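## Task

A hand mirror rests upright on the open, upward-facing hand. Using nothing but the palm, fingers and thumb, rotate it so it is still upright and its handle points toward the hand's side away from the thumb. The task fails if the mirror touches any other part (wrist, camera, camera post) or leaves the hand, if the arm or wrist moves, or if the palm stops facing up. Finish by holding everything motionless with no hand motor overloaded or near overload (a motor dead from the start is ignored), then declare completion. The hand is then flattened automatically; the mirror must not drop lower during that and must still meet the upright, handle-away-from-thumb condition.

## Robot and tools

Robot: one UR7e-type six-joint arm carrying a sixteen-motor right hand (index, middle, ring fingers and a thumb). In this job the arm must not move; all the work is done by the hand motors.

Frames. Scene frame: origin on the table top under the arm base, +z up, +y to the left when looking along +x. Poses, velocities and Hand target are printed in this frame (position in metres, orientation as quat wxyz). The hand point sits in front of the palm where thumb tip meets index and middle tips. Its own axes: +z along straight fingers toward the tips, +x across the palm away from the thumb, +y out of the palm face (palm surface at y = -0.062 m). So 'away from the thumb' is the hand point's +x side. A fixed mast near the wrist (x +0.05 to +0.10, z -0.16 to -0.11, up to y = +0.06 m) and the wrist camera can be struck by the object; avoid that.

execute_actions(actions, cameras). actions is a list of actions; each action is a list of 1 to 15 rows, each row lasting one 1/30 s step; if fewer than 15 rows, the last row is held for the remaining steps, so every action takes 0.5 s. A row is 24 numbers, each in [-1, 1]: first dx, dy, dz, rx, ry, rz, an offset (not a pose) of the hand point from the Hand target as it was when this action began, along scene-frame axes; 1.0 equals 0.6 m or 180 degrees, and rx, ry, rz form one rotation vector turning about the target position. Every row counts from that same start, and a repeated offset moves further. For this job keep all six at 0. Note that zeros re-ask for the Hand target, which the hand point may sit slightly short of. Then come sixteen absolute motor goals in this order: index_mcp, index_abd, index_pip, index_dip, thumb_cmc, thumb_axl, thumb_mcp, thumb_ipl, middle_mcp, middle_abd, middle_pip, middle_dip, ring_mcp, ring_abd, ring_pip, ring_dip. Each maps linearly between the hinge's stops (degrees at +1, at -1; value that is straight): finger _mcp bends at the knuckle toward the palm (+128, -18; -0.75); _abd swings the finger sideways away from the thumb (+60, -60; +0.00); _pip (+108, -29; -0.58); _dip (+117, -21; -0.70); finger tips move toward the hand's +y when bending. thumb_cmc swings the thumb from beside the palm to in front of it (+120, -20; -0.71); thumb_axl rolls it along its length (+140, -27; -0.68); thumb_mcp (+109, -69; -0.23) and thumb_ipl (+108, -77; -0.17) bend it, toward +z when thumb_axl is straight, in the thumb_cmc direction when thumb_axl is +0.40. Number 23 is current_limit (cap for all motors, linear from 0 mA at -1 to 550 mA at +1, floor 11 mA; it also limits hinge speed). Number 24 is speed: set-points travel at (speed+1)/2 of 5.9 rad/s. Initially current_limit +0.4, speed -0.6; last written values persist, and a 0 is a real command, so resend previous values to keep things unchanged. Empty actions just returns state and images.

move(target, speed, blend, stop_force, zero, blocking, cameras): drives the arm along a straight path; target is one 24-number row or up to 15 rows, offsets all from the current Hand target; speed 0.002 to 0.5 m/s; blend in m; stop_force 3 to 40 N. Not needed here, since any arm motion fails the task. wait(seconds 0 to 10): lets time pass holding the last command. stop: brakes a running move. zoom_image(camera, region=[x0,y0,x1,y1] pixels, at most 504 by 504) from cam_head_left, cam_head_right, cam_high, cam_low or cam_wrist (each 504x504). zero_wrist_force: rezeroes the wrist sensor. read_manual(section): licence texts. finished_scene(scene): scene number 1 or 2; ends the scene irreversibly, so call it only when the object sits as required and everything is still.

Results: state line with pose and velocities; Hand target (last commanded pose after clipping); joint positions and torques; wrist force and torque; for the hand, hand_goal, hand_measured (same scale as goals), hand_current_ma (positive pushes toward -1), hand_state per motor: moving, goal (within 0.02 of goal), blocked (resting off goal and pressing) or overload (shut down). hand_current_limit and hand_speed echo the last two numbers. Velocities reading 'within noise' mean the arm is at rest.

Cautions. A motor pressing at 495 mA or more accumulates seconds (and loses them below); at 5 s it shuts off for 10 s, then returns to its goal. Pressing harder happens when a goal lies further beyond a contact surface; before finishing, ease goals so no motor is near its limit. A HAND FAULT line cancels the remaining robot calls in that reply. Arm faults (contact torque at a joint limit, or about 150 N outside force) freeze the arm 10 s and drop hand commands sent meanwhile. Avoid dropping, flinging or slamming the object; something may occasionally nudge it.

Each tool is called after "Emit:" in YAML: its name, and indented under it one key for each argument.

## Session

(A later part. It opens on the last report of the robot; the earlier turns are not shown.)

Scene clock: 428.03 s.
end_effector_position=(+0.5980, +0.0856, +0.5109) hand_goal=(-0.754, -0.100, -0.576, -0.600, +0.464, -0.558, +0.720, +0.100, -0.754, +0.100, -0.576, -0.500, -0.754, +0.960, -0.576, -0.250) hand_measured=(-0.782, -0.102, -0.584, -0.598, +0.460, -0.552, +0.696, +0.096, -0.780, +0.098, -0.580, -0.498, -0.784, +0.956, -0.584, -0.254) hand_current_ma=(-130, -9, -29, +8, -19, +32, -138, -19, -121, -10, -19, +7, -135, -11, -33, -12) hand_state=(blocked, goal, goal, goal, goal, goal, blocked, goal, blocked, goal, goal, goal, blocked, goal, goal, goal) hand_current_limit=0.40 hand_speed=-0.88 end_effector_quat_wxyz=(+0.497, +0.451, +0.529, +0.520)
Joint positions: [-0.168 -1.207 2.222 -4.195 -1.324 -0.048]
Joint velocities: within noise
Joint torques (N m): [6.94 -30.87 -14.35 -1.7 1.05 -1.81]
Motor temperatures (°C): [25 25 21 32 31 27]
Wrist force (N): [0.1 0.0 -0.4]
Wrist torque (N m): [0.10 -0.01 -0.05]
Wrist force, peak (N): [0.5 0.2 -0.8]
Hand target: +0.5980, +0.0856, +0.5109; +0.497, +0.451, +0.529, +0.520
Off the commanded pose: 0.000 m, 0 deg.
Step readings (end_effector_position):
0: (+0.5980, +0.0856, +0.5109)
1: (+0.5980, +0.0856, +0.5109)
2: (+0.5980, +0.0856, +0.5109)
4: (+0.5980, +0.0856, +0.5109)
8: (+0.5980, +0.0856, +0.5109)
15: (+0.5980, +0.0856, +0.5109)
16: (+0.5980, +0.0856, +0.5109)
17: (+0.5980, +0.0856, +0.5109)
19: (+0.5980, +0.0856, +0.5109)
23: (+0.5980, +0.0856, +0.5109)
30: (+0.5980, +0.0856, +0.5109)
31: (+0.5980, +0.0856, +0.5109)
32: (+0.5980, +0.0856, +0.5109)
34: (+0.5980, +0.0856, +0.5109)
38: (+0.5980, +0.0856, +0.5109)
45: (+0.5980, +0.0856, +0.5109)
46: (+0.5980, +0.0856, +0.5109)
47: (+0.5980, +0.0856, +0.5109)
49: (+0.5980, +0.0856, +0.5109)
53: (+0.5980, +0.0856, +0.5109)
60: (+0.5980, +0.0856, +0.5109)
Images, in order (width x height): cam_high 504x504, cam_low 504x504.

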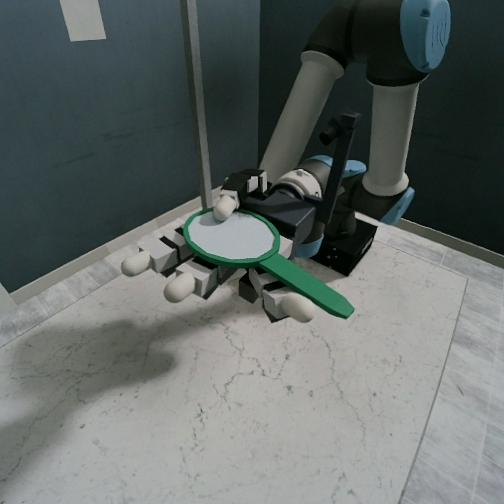

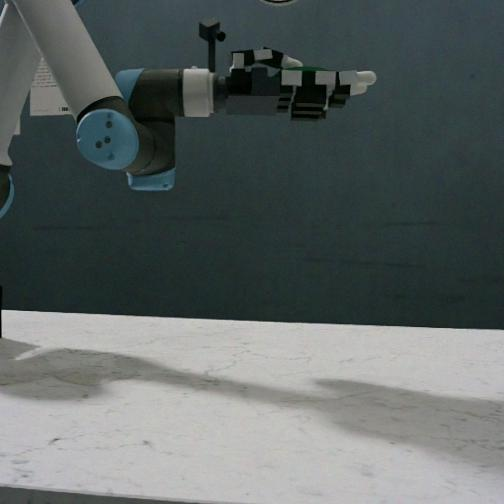

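Emit:
execute_actions:
  actions:
    - [[0,0,0,0,0,0,-0.754,-0.1,-0.576,-0.6,0.464,-0.557,0.72,0.1,-0.754,0.1,-0.576,-0.5,-0.754,0.97,-0.576,-0.6,0.4,-0.88]]
    - [[0,0,0,0,0,0,-0.754,-0.1,-0.576,-0.6,0.464,-0.557,0.72,0.1,-0.754,0.1,-0.576,-0.5,-0.82,0.96,-0.576,-0.85,0.4,-0.92]]
  cameras: ["cam_high","cam_low"]

Emit:
zoom_image:
  camera: "cam_high"
  region: [110, 90, 370, 350]

Emit:
zoom_image:
  camera: "cam_low"
  region: [180, 0, 400, 160]

Scene clock: 438.07 s.
end_effector_position=(+0.5980, +0.0856, +0.5109) hand_goal=(-0.754, -0.100, -0.576, -0.600, +0.464, -0.558, +0.720, +0.100, -0.754, +0.100, -0.576, -0.500, -0.820, +0.960, -0.576, -0.850) hand_measured=(-0.782, -0.102, -0.584, -0.598, +0.460, -0.552, +0.702, +0.094, -0.780, +0.098, -0.580, -0.498, -0.828, +0.964, -0.584, -0.848) hand_current_ma=(-130, -8, -29, +8, -19, +32, -100, -28, -121, -9, -19, +7, -37, +11, -33, +8) hand_state=(blocked, goal, goal, goal, goal, goal, goal, goal, blocked, goal, goal, goal, goal, goal, goal, goal) hand_current_limit=0.40 hand_speed=-0.92 end_effector_quat_wxyz=(+0.497, +0.451, +0.529, +0.520)
Joint positions: [-0.168 -1.207 2.222 -4.195 -1.324 -0.048]
Joint velocities: within noise
Joint torques (N m): [7.15 -31.35 -14.04 -1.76 1.08 -1.83]
Motor temperatures (°C): [25 25 21 32 31 27]
Wrist force (N): [0.6 0.3 -0.4]
Wrist torque (N m): [0.12 -0.07 -0.01]
Wrist force, peak (N): [0.8 0.4 -0.5]
Hand target: +0.5980, +0.0856, +0.5109; +0.497, +0.451, +0.529, +0.520
Off the commanded pose: 0.000 m, 0 deg.
Step readings (end_effector_position):
0: (+0.5980, +0.0856, +0.5109)
1: (+0.5980, +0.0856, +0.5109)
2: (+0.5980, +0.0856, +0.5109)
4: (+0.5980, +0.0856, +0.5109)
8: (+0.5980, +0.0856, +0.5109)
15: (+0.5980, +0.0856, +0.5109)
16: (+0.5980, +0.0856, +0.5109)
17: (+0.5980, +0.0856, +0.5109)
19: (+0.5980, +0.0856, +0.5109)
23: (+0.5980, +0.0856, +0.5109)
30: (+0.5980, +0.0856, +0.5109)
Images, in order (width x height): cam_high 504x504, cam_low 504x504.

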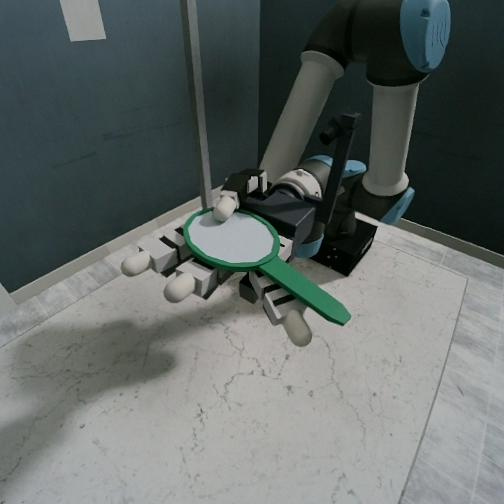

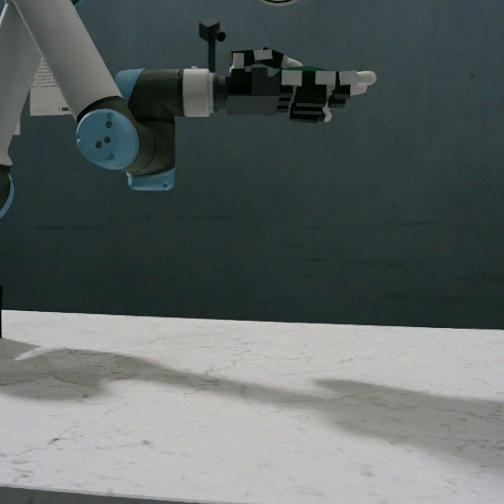

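Scaled by 1.938 from the camera's 504x504 image, which has a finer 720x720 frame.

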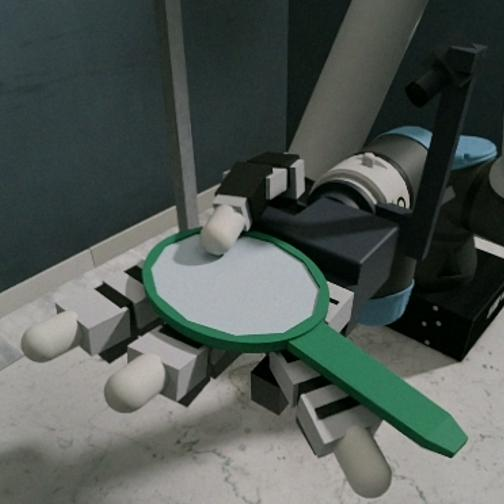

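Scaled by 2.291 from the camera's 504x504 image, which has a finer 720x720 frame.

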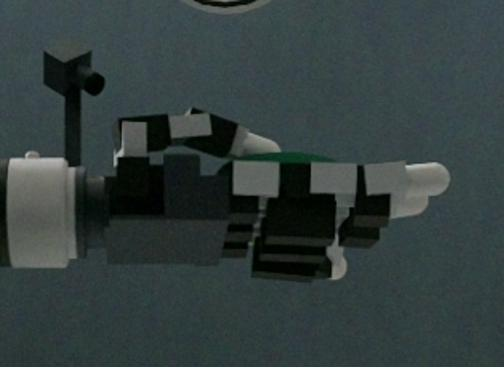

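Emit:
execute_actions:
  actions:
    - [[0,0,0,0,0,0,-0.754,-0.1,-0.576,-0.6,0.464,-0.557,0.72,0.1,-0.754,0.1,-0.576,-0.5,-0.82,0.75,-0.576,-0.9,0.4,-0.88]]
    - [[0,0,0,0,0,0,-0.754,-0.1,-0.576,-0.6,0.464,-0.557,0.72,0.1,-0.754,0.1,-0.576,-0.5,-0.82,0.5,-0.576,-0.9,0.4,-0.88]]
    - [[0,0,0,0,0,0,-0.754,-0.1,-0.576,-0.6,0.464,-0.557,0.72,0.1,-0.754,0.1,-0.576,-0.5,-0.82,0.25,-0.576,-0.9,0.4,-0.88]]
  cameras: ["cam_high","cam_low"]

Emit:
zoom_image:
  camera: "cam_high"
  region: [110, 90, 370, 350]

Emit:
zoom_image:
  camera: "cam_low"
  region: [180, 0, 400, 160]

Scene clock: 446.10 s.
end_effector_position=(+0.5980, +0.0856, +0.5109) hand_goal=(-0.754, -0.100, -0.576, -0.600, +0.464, -0.558, +0.720, +0.100, -0.754, +0.100, -0.576, -0.500, -0.820, +0.250, -0.576, -0.900) hand_measured=(-0.782, -0.102, -0.584, -0.598, +0.460, -0.552, +0.702, +0.094, -0.780, +0.098, -0.580, -0.498, -0.830, +0.254, -0.584, -0.898) hand_current_ma=(-130, -8, -29, +8, -19, +32, -100, -28, -121, -9, -19, +7, -42, +13, -33, +8) hand_state=(blocked, goal, goal, goal, goal, goal, goal, goal, blocked, goal, goal, goal, goal, goal, goal, goal) hand_current_limit=0.40 hand_speed=-0.88 end_effector_quat_wxyz=(+0.497, +0.451, +0.529, +0.520)
Joint positions: [-0.168 -1.207 2.222 -4.195 -1.324 -0.048]
Joint velocities: within noise
Joint torques (N m): [7.08 -31.35 -13.9 -1.78 1.16 -1.91]
Motor temperatures (°C): [25 25 21 32 31 27]
Wrist force (N): [0.4 0.1 -0.4]
Wrist torque (N m): [0.12 -0.05 -0.02]
Wrist force, peak (N): [0.6 0.5 -0.5]
Hand target: +0.5980, +0.0856, +0.5109; +0.497, +0.451, +0.529, +0.520
Off the commanded pose: 0.000 m, 0 deg.
Step readings (end_effector_position):
0: (+0.5980, +0.0856, +0.5109)
1: (+0.5980, +0.0856, +0.5109)
2: (+0.5980, +0.0856, +0.5109)
4: (+0.5980, +0.0856, +0.5109)
8: (+0.5980, +0.0856, +0.5109)
15: (+0.5980, +0.0856, +0.5109)
16: (+0.5980, +0.0856, +0.5109)
17: (+0.5980, +0.0856, +0.5109)
19: (+0.5980, +0.0856, +0.5109)
23: (+0.5980, +0.0856, +0.5109)
30: (+0.5980, +0.0856, +0.5109)
31: (+0.5980, +0.0856, +0.5109)
32: (+0.5980, +0.0856, +0.5109)
34: (+0.5980, +0.0856, +0.5109)
38: (+0.5980, +0.0856, +0.5109)
45: (+0.5980, +0.0856, +0.5109)
Images, in order (width x height): cam_high 504x504, cam_low 504x504.

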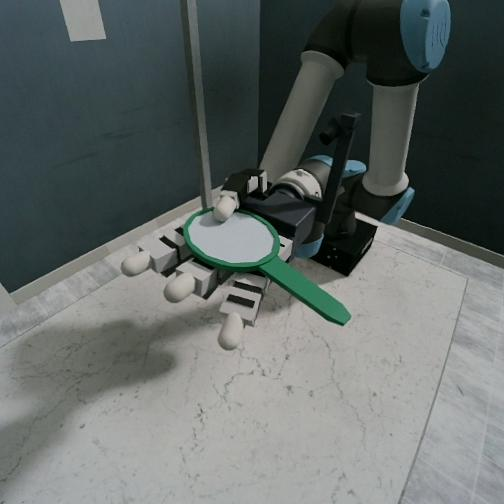

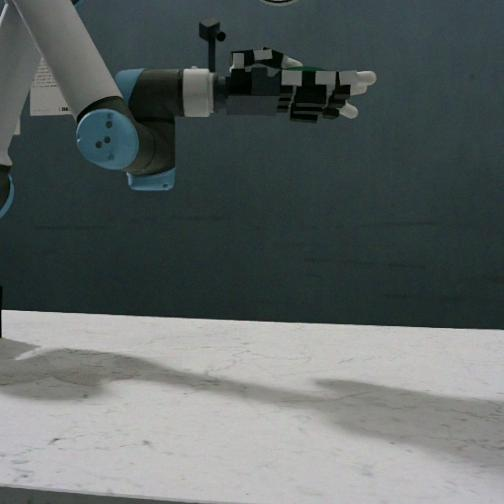

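Scaled by 1.938 from the camera's 504x504 image, which has a finer 720x720 frame.

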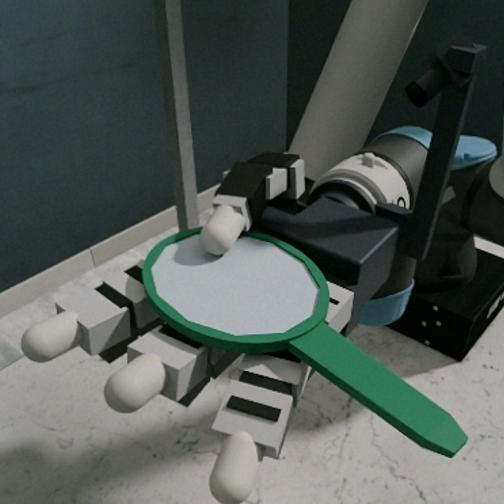

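Scaled by 2.291 from the camera's 504x504 image, which has a finer 720x720 frame.

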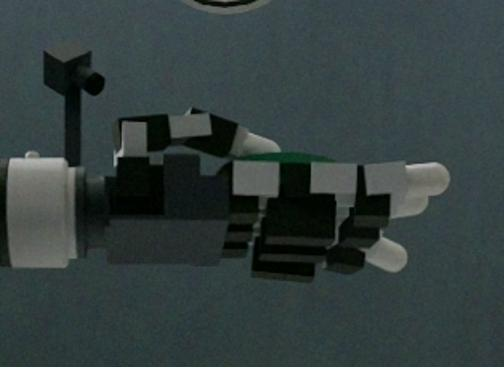

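Emit:
execute_actions:
  actions:
    - [[0,0,0,0,0,0,-0.754,-0.05,-0.576,-0.69,0.464,-0.557,0.72,0.1,-0.754,0.05,-0.576,-0.69,-0.82,0.05,-0.576,-0.9,0.4,-0.9]]
    - [[0,0,0,0,0,0,-0.754,0,-0.576,-0.69,0.464,-0.557,0.72,0.1,-0.754,0,-0.576,-0.69,-0.82,0,-0.576,-0.8,0.4,-0.92]]
    - [[0,0,0,0,0,0,-0.754,0,-0.576,-0.69,0.464,-0.557,0.72,0.1,-0.754,0,-0.576,-0.69,-0.75,0,-0.576,-0.69,0.4,-0.93]]
  cameras: ["cam_high","cam_low"]

Emit:
zoom_image:
  camera: "cam_high"
  region: [110, 90, 370, 350]

Emit:
zoom_image:
  camera: "cam_low"
  region: [180, 0, 400, 160]

Scene clock: 452.70 s.
end_effector_position=(+0.5980, +0.0856, +0.5109) hand_goal=(-0.754, +0.000, -0.576, -0.690, +0.464, -0.558, +0.720, +0.100, -0.754, +0.000, -0.576, -0.690, -0.750, +0.000, -0.576, -0.690) hand_measured=(-0.782, -0.004, -0.584, -0.688, +0.460, -0.552, +0.702, +0.094, -0.780, +0.006, -0.580, -0.688, -0.780, +0.004, -0.584, -0.694) hand_current_ma=(-130, -10, -29, +8, -19, +32, -99, -28, -121, +19, -19, +7, -139, +14, -33, -15) hand_state=(blocked, goal, goal, goal, goal, goal, goal, goal, blocked, goal, goal, goal, blocked, goal, goal, goal) hand_current_limit=0.40 hand_speed=-0.93 end_effector_quat_wxyz=(+0.497, +0.451, +0.529, +0.520)
Joint positions: [-0.168 -1.207 2.222 -4.195 -1.324 -0.048]
Joint velocities: within noise
Joint torques (N m): [7.41 -31.34 -15.51 -1.68 1.25 -1.89]
Motor temperatures (°C): [25 25 21 32 31 27]
Wrist force (N): [0.4 0.0 -0.3]
Wrist torque (N m): [0.10 -0.05 -0.01]
Wrist force, peak (N): [0.7 -0.1 -0.6]
Hand target: +0.5980, +0.0856, +0.5109; +0.497, +0.451, +0.529, +0.520
Off the commanded pose: 0.000 m, 0 deg.
Step readings (end_effector_position):
0: (+0.5980, +0.0856, +0.5109)
1: (+0.5980, +0.0856, +0.5109)
2: (+0.5980, +0.0856, +0.5109)
4: (+0.5980, +0.0856, +0.5109)
8: (+0.5980, +0.0856, +0.5109)
15: (+0.5980, +0.0856, +0.5109)
16: (+0.5980, +0.0856, +0.5109)
17: (+0.5980, +0.0856, +0.5109)
19: (+0.5980, +0.0856, +0.5109)
23: (+0.5980, +0.0856, +0.5109)
30: (+0.5980, +0.0856, +0.5109)
31: (+0.5980, +0.0856, +0.5109)
32: (+0.5980, +0.0856, +0.5109)
34: (+0.5980, +0.0856, +0.5109)
38: (+0.5980, +0.0856, +0.5109)
45: (+0.5980, +0.0856, +0.5109)
Images, in order (width x height): cam_high 504x504, cam_low 504x504.

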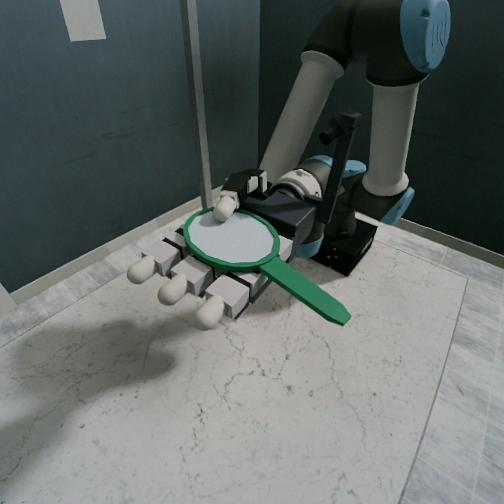

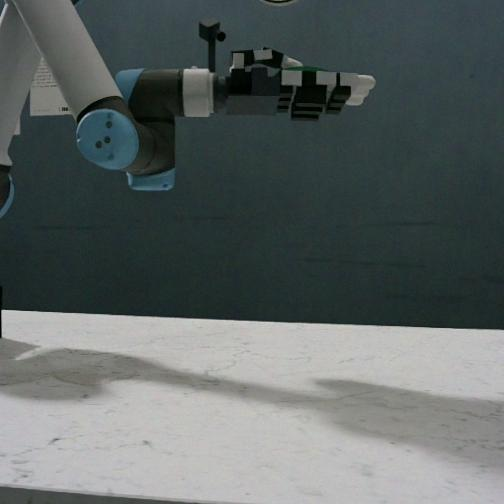

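Scaled by 1.938 from the camera's 504x504 image, which has a finer 720x720 frame.

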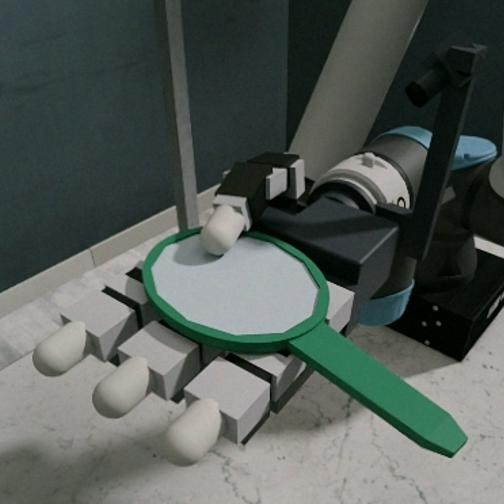

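Scaled by 2.291 from the camera's 504x504 image, which has a finer 720x720 frame.

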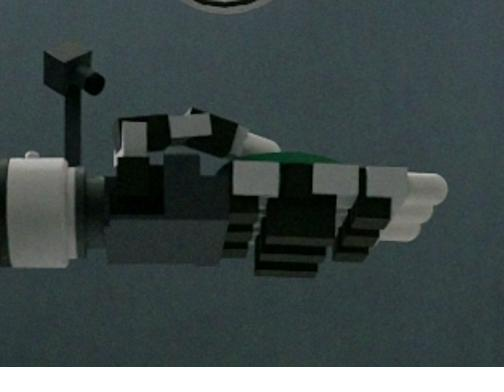

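Emit:
execute_actions:
  actions:
    - [[0,0,0,0,0,0,-0.754,0,-0.576,-0.69,0.464,-0.557,0.6,0.05,-0.754,0,-0.576,-0.69,-0.75,0,-0.576,-0.69,0.4,-0.9]]
    - [[0,0,0,0,0,0,-0.754,0,-0.576,-0.69,0.464,-0.557,0.3,-0.038,-0.754,0,-0.576,-0.69,-0.75,0,-0.576,-0.69,0.4,-0.75]]
    - [[0,0,0,0,0,0,-0.754,0,-0.576,-0.69,0.464,-0.62,-0.05,-0.1,-0.754,0,-0.576,-0.69,-0.75,0,-0.576,-0.69,0.4,-0.75]]
  cameras: ["cam_high","cam_low"]

Emit:
zoom_image:
  camera: "cam_high"
  region: [110, 90, 370, 350]

Emit:
zoom_image:
  camera: "cam_low"
  region: [180, 0, 400, 160]

Scene clock: 458.20 s.
end_effector_position=(+0.5980, +0.0856, +0.5109) hand_goal=(-0.754, +0.000, -0.576, -0.690, +0.464, -0.620, -0.050, -0.100, -0.754, +0.000, -0.576, -0.690, -0.750, +0.000, -0.576, -0.690) hand_measured=(-0.782, -0.002, -0.584, -0.688, +0.462, -0.618, -0.044, -0.096, -0.780, +0.004, -0.580, -0.688, -0.780, +0.004, -0.584, -0.694) hand_current_ma=(-130, -10, -29, +8, -9, +9, +28, +18, -121, +15, -19, +7, -139, +14, -33, -15) hand_state=(blocked, goal, goal, goal, goal, goal, goal, goal, blocked, goal, goal, goal, blocked, goal, goal, goal) hand_current_limit=0.40 hand_speed=-0.75 end_effector_quat_wxyz=(+0.497, +0.451, +0.529, +0.520)
Joint positions: [-0.168 -1.207 2.222 -4.195 -1.324 -0.048]
Joint velocities: within noise
Joint torques (N m): [7.65 -32.02 -14.55 -1.67 1.18 -1.85]
Motor temperatures (°C): [25 25 21 32 31 27]
Wrist force (N): [0.7 0.1 -0.1]
Wrist torque (N m): [0.06 -0.09 0.02]
Wrist force, peak (N): [0.5 -0.2 -0.8]
Hand target: +0.5980, +0.0856, +0.5109; +0.497, +0.451, +0.529, +0.520
Off the commanded pose: 0.000 m, 0 deg.
Step readings (end_effector_position):
0: (+0.5980, +0.0856, +0.5109)
1: (+0.5980, +0.0856, +0.5109)
2: (+0.5980, +0.0856, +0.5109)
4: (+0.5980, +0.0856, +0.5109)
8: (+0.5980, +0.0856, +0.5109)
15: (+0.5980, +0.0856, +0.5109)
16: (+0.5980, +0.0856, +0.5109)
17: (+0.5980, +0.0856, +0.5109)
19: (+0.5980, +0.0856, +0.5109)
23: (+0.5980, +0.0856, +0.5109)
30: (+0.5980, +0.0856, +0.5109)
31: (+0.5980, +0.0856, +0.5109)
32: (+0.5980, +0.0856, +0.5109)
34: (+0.5980, +0.0856, +0.5109)
38: (+0.5980, +0.0856, +0.5109)
45: (+0.5980, +0.0856, +0.5109)
Images, in order (width x height): cam_high 504x504, cam_low 504x504.

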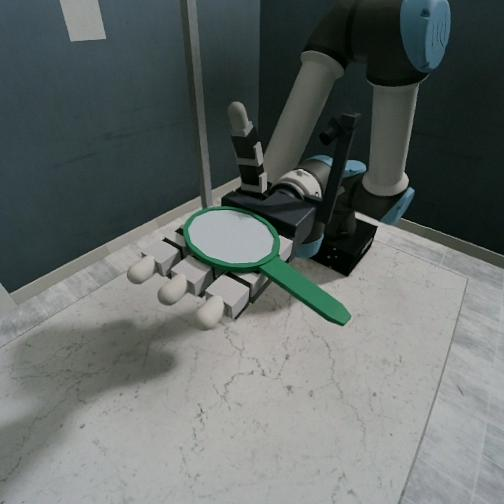

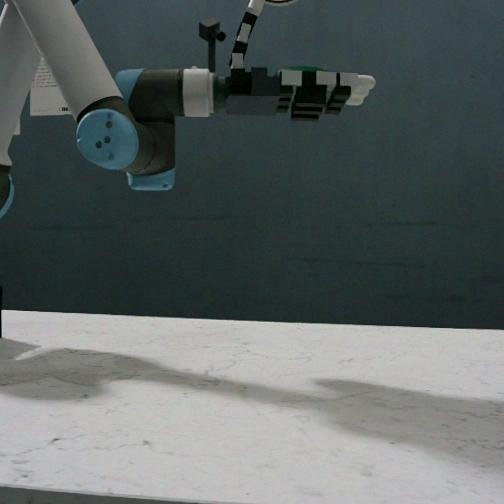

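Scaled by 1.938 from the camera's 504x504 image, which has a finer 720x720 frame.

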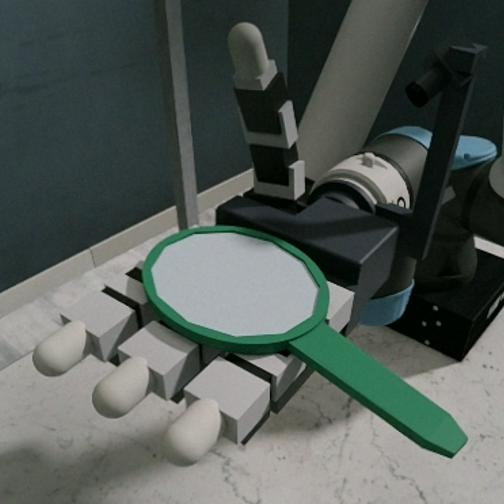

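Scaled by 2.291 from the camera's 504x504 image, which has a finer 720x720 frame.

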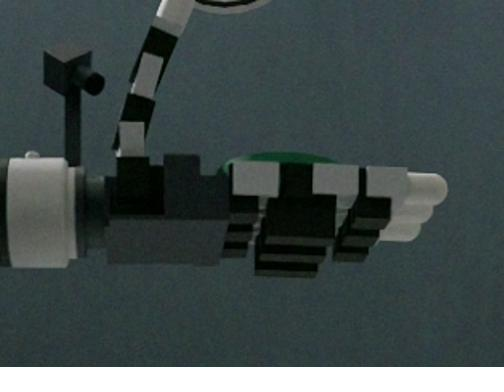

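Stable. Fold the thumb beside the palm.

Emit:
execute_actions:
  actions:
    - [[0,0,0,0,0,0,-0.754,0,-0.576,-0.69,0.2,-0.65,-0.15,-0.17,-0.754,0,-0.576,-0.69,-0.75,0,-0.576,-0.69,0.4,-0.75]]
    - [[0,0,0,0,0,0,-0.754,0,-0.576,-0.69,0.0,-0.68,-0.2,-0.17,-0.754,0,-0.576,-0.69,-0.75,0,-0.576,-0.69,0.4,-0.8]]
    - [[0,0,0,0,0,0,-0.754,0,-0.576,-0.69,-0.2,-0.68,-0.23,-0.17,-0.754,0,-0.576,-0.69,-0.75,0,-0.576,-0.69,0.4,-0.8]]
  cameras: ["cam_high"]

Emit:
wait:
  seconds: 1
  cameras: ["cam_high","cam_low"]

Scene clock: 463.03 s.
end_effector_position=(+0.5980, +0.0856, +0.5109) hand_goal=(-0.754, +0.000, -0.576, -0.690, -0.200, -0.680, -0.230, -0.170, -0.754, +0.000, -0.576, -0.690, -0.750, +0.000, -0.576, -0.690) hand_measured=(-0.782, -0.002, -0.584, -0.688, -0.208, -0.678, -0.228, -0.168, -0.780, +0.004, -0.580, -0.688, -0.780, +0.004, -0.584, -0.694) hand_current_ma=(-130, -10, -29, +8, -34, +10, +10, +11, -121, +15, -19, +7, -139, +14, -33, -15) hand_state=(blocked, goal, goal, goal, goal, goal, goal, goal, blocked, goal, goal, goal, blocked, goal, goal, goal) hand_current_limit=0.40 hand_speed=-0.80 end_effector_quat_wxyz=(+0.497, +0.451, +0.529, +0.520)
Joint positions: [-0.168 -1.207 2.222 -4.195 -1.324 -0.048]
Joint velocities: within noise
Joint torques (N m): [6.87 -31.74 -15.21 -1.63 1.21 -2.01]
Motor temperatures (°C): [25 25 21 32 31 27]
Wrist force (N): [0.5 0.1 -0.2]
Wrist torque (N m): [0.06 -0.06 0.06]
Wrist force, peak (N): [0.8 0.5 -0.4]
Hand target: +0.5980, +0.0856, +0.5109; +0.497, +0.451, +0.529, +0.520
Off the commanded pose: 0.000 m, 0 deg.
Step readings (end_effector_position):
0: (+0.5980, +0.0856, +0.5109)
1: (+0.5980, +0.0856, +0.5109)
2: (+0.5980, +0.0856, +0.5109)
4: (+0.5980, +0.0856, +0.5109)
8: (+0.5980, +0.0856, +0.5109)
15: (+0.5980, +0.0856, +0.5109)
16: (+0.5980, +0.0856, +0.5109)
17: (+0.5980, +0.0856, +0.5109)
19: (+0.5980, +0.0856, +0.5109)
23: (+0.5980, +0.0856, +0.5109)
30: (+0.5980, +0.0856, +0.5109)
31: (+0.5980, +0.0856, +0.5109)
32: (+0.5980, +0.0856, +0.5109)
34: (+0.5980, +0.0856, +0.5109)
38: (+0.5980, +0.0856, +0.5109)
45: (+0.5980, +0.0856, +0.5109)
Images, in order (width x height): cam_high 504x504.

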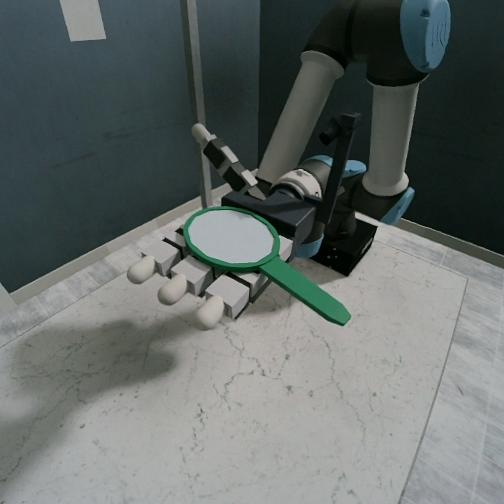

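Scene clock: 464.03 s.
end_effector_position=(+0.5980, +0.0856, +0.5109) hand_goal=(-0.754, +0.000, -0.576, -0.690, -0.200, -0.680, -0.230, -0.170, -0.754, +0.000, -0.576, -0.690, -0.750, +0.000, -0.576, -0.690) hand_measured=(-0.782, -0.002, -0.584, -0.688, -0.208, -0.678, -0.228, -0.168, -0.780, +0.004, -0.580, -0.688, -0.780, +0.004, -0.584, -0.694) hand_current_ma=(-130, -10, -29, +8, -34, +10, +10, +11, -121, +15, -19, +7, -139, +14, -33, -15) hand_state=(blocked, goal, goal, goal, goal, goal, goal, goal, blocked, goal, goal, goal, blocked, goal, goal, goal) hand_current_limit=0.40 hand_speed=-0.80 end_effector_quat_wxyz=(+0.497, +0.451, +0.529, +0.520)
Joint positions: [-0.168 -1.207 2.222 -4.195 -1.324 -0.048]
Joint velocities: within noise
Joint torques (N m): [7.7 -32.08 -14.86 -1.55 1.42 -1.99]
Motor temperatures (°C): [25 25 21 32 31 27]
Wrist force (N): [0.3 0.2 -0.4]
Wrist torque (N m): [0.08 -0.04 0.04]
Wrist force, peak (N): [0.5 0.3 -0.7]
Hand target: +0.5980, +0.0856, +0.5109; +0.497, +0.451, +0.529, +0.520
Off the commanded pose: 0.000 m, 0 deg.
wait: 1.00 s; at rest by 0.17 s
Images, in order (width x height): cam_high 504x504, cam_low 504x504.

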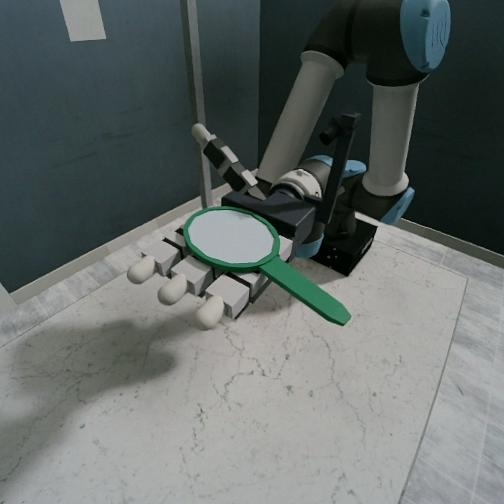

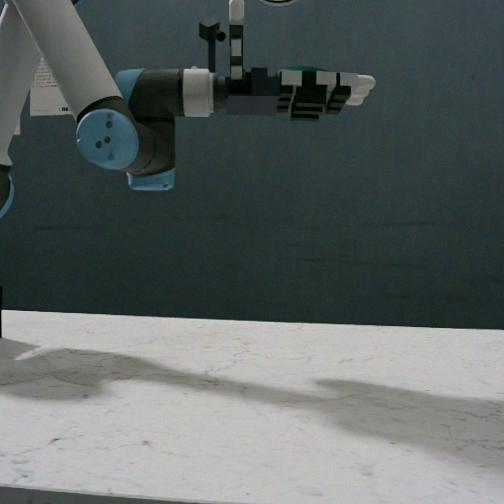

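Emit:
finished_scene:
  scene: 2

The scene is finished: the task was done.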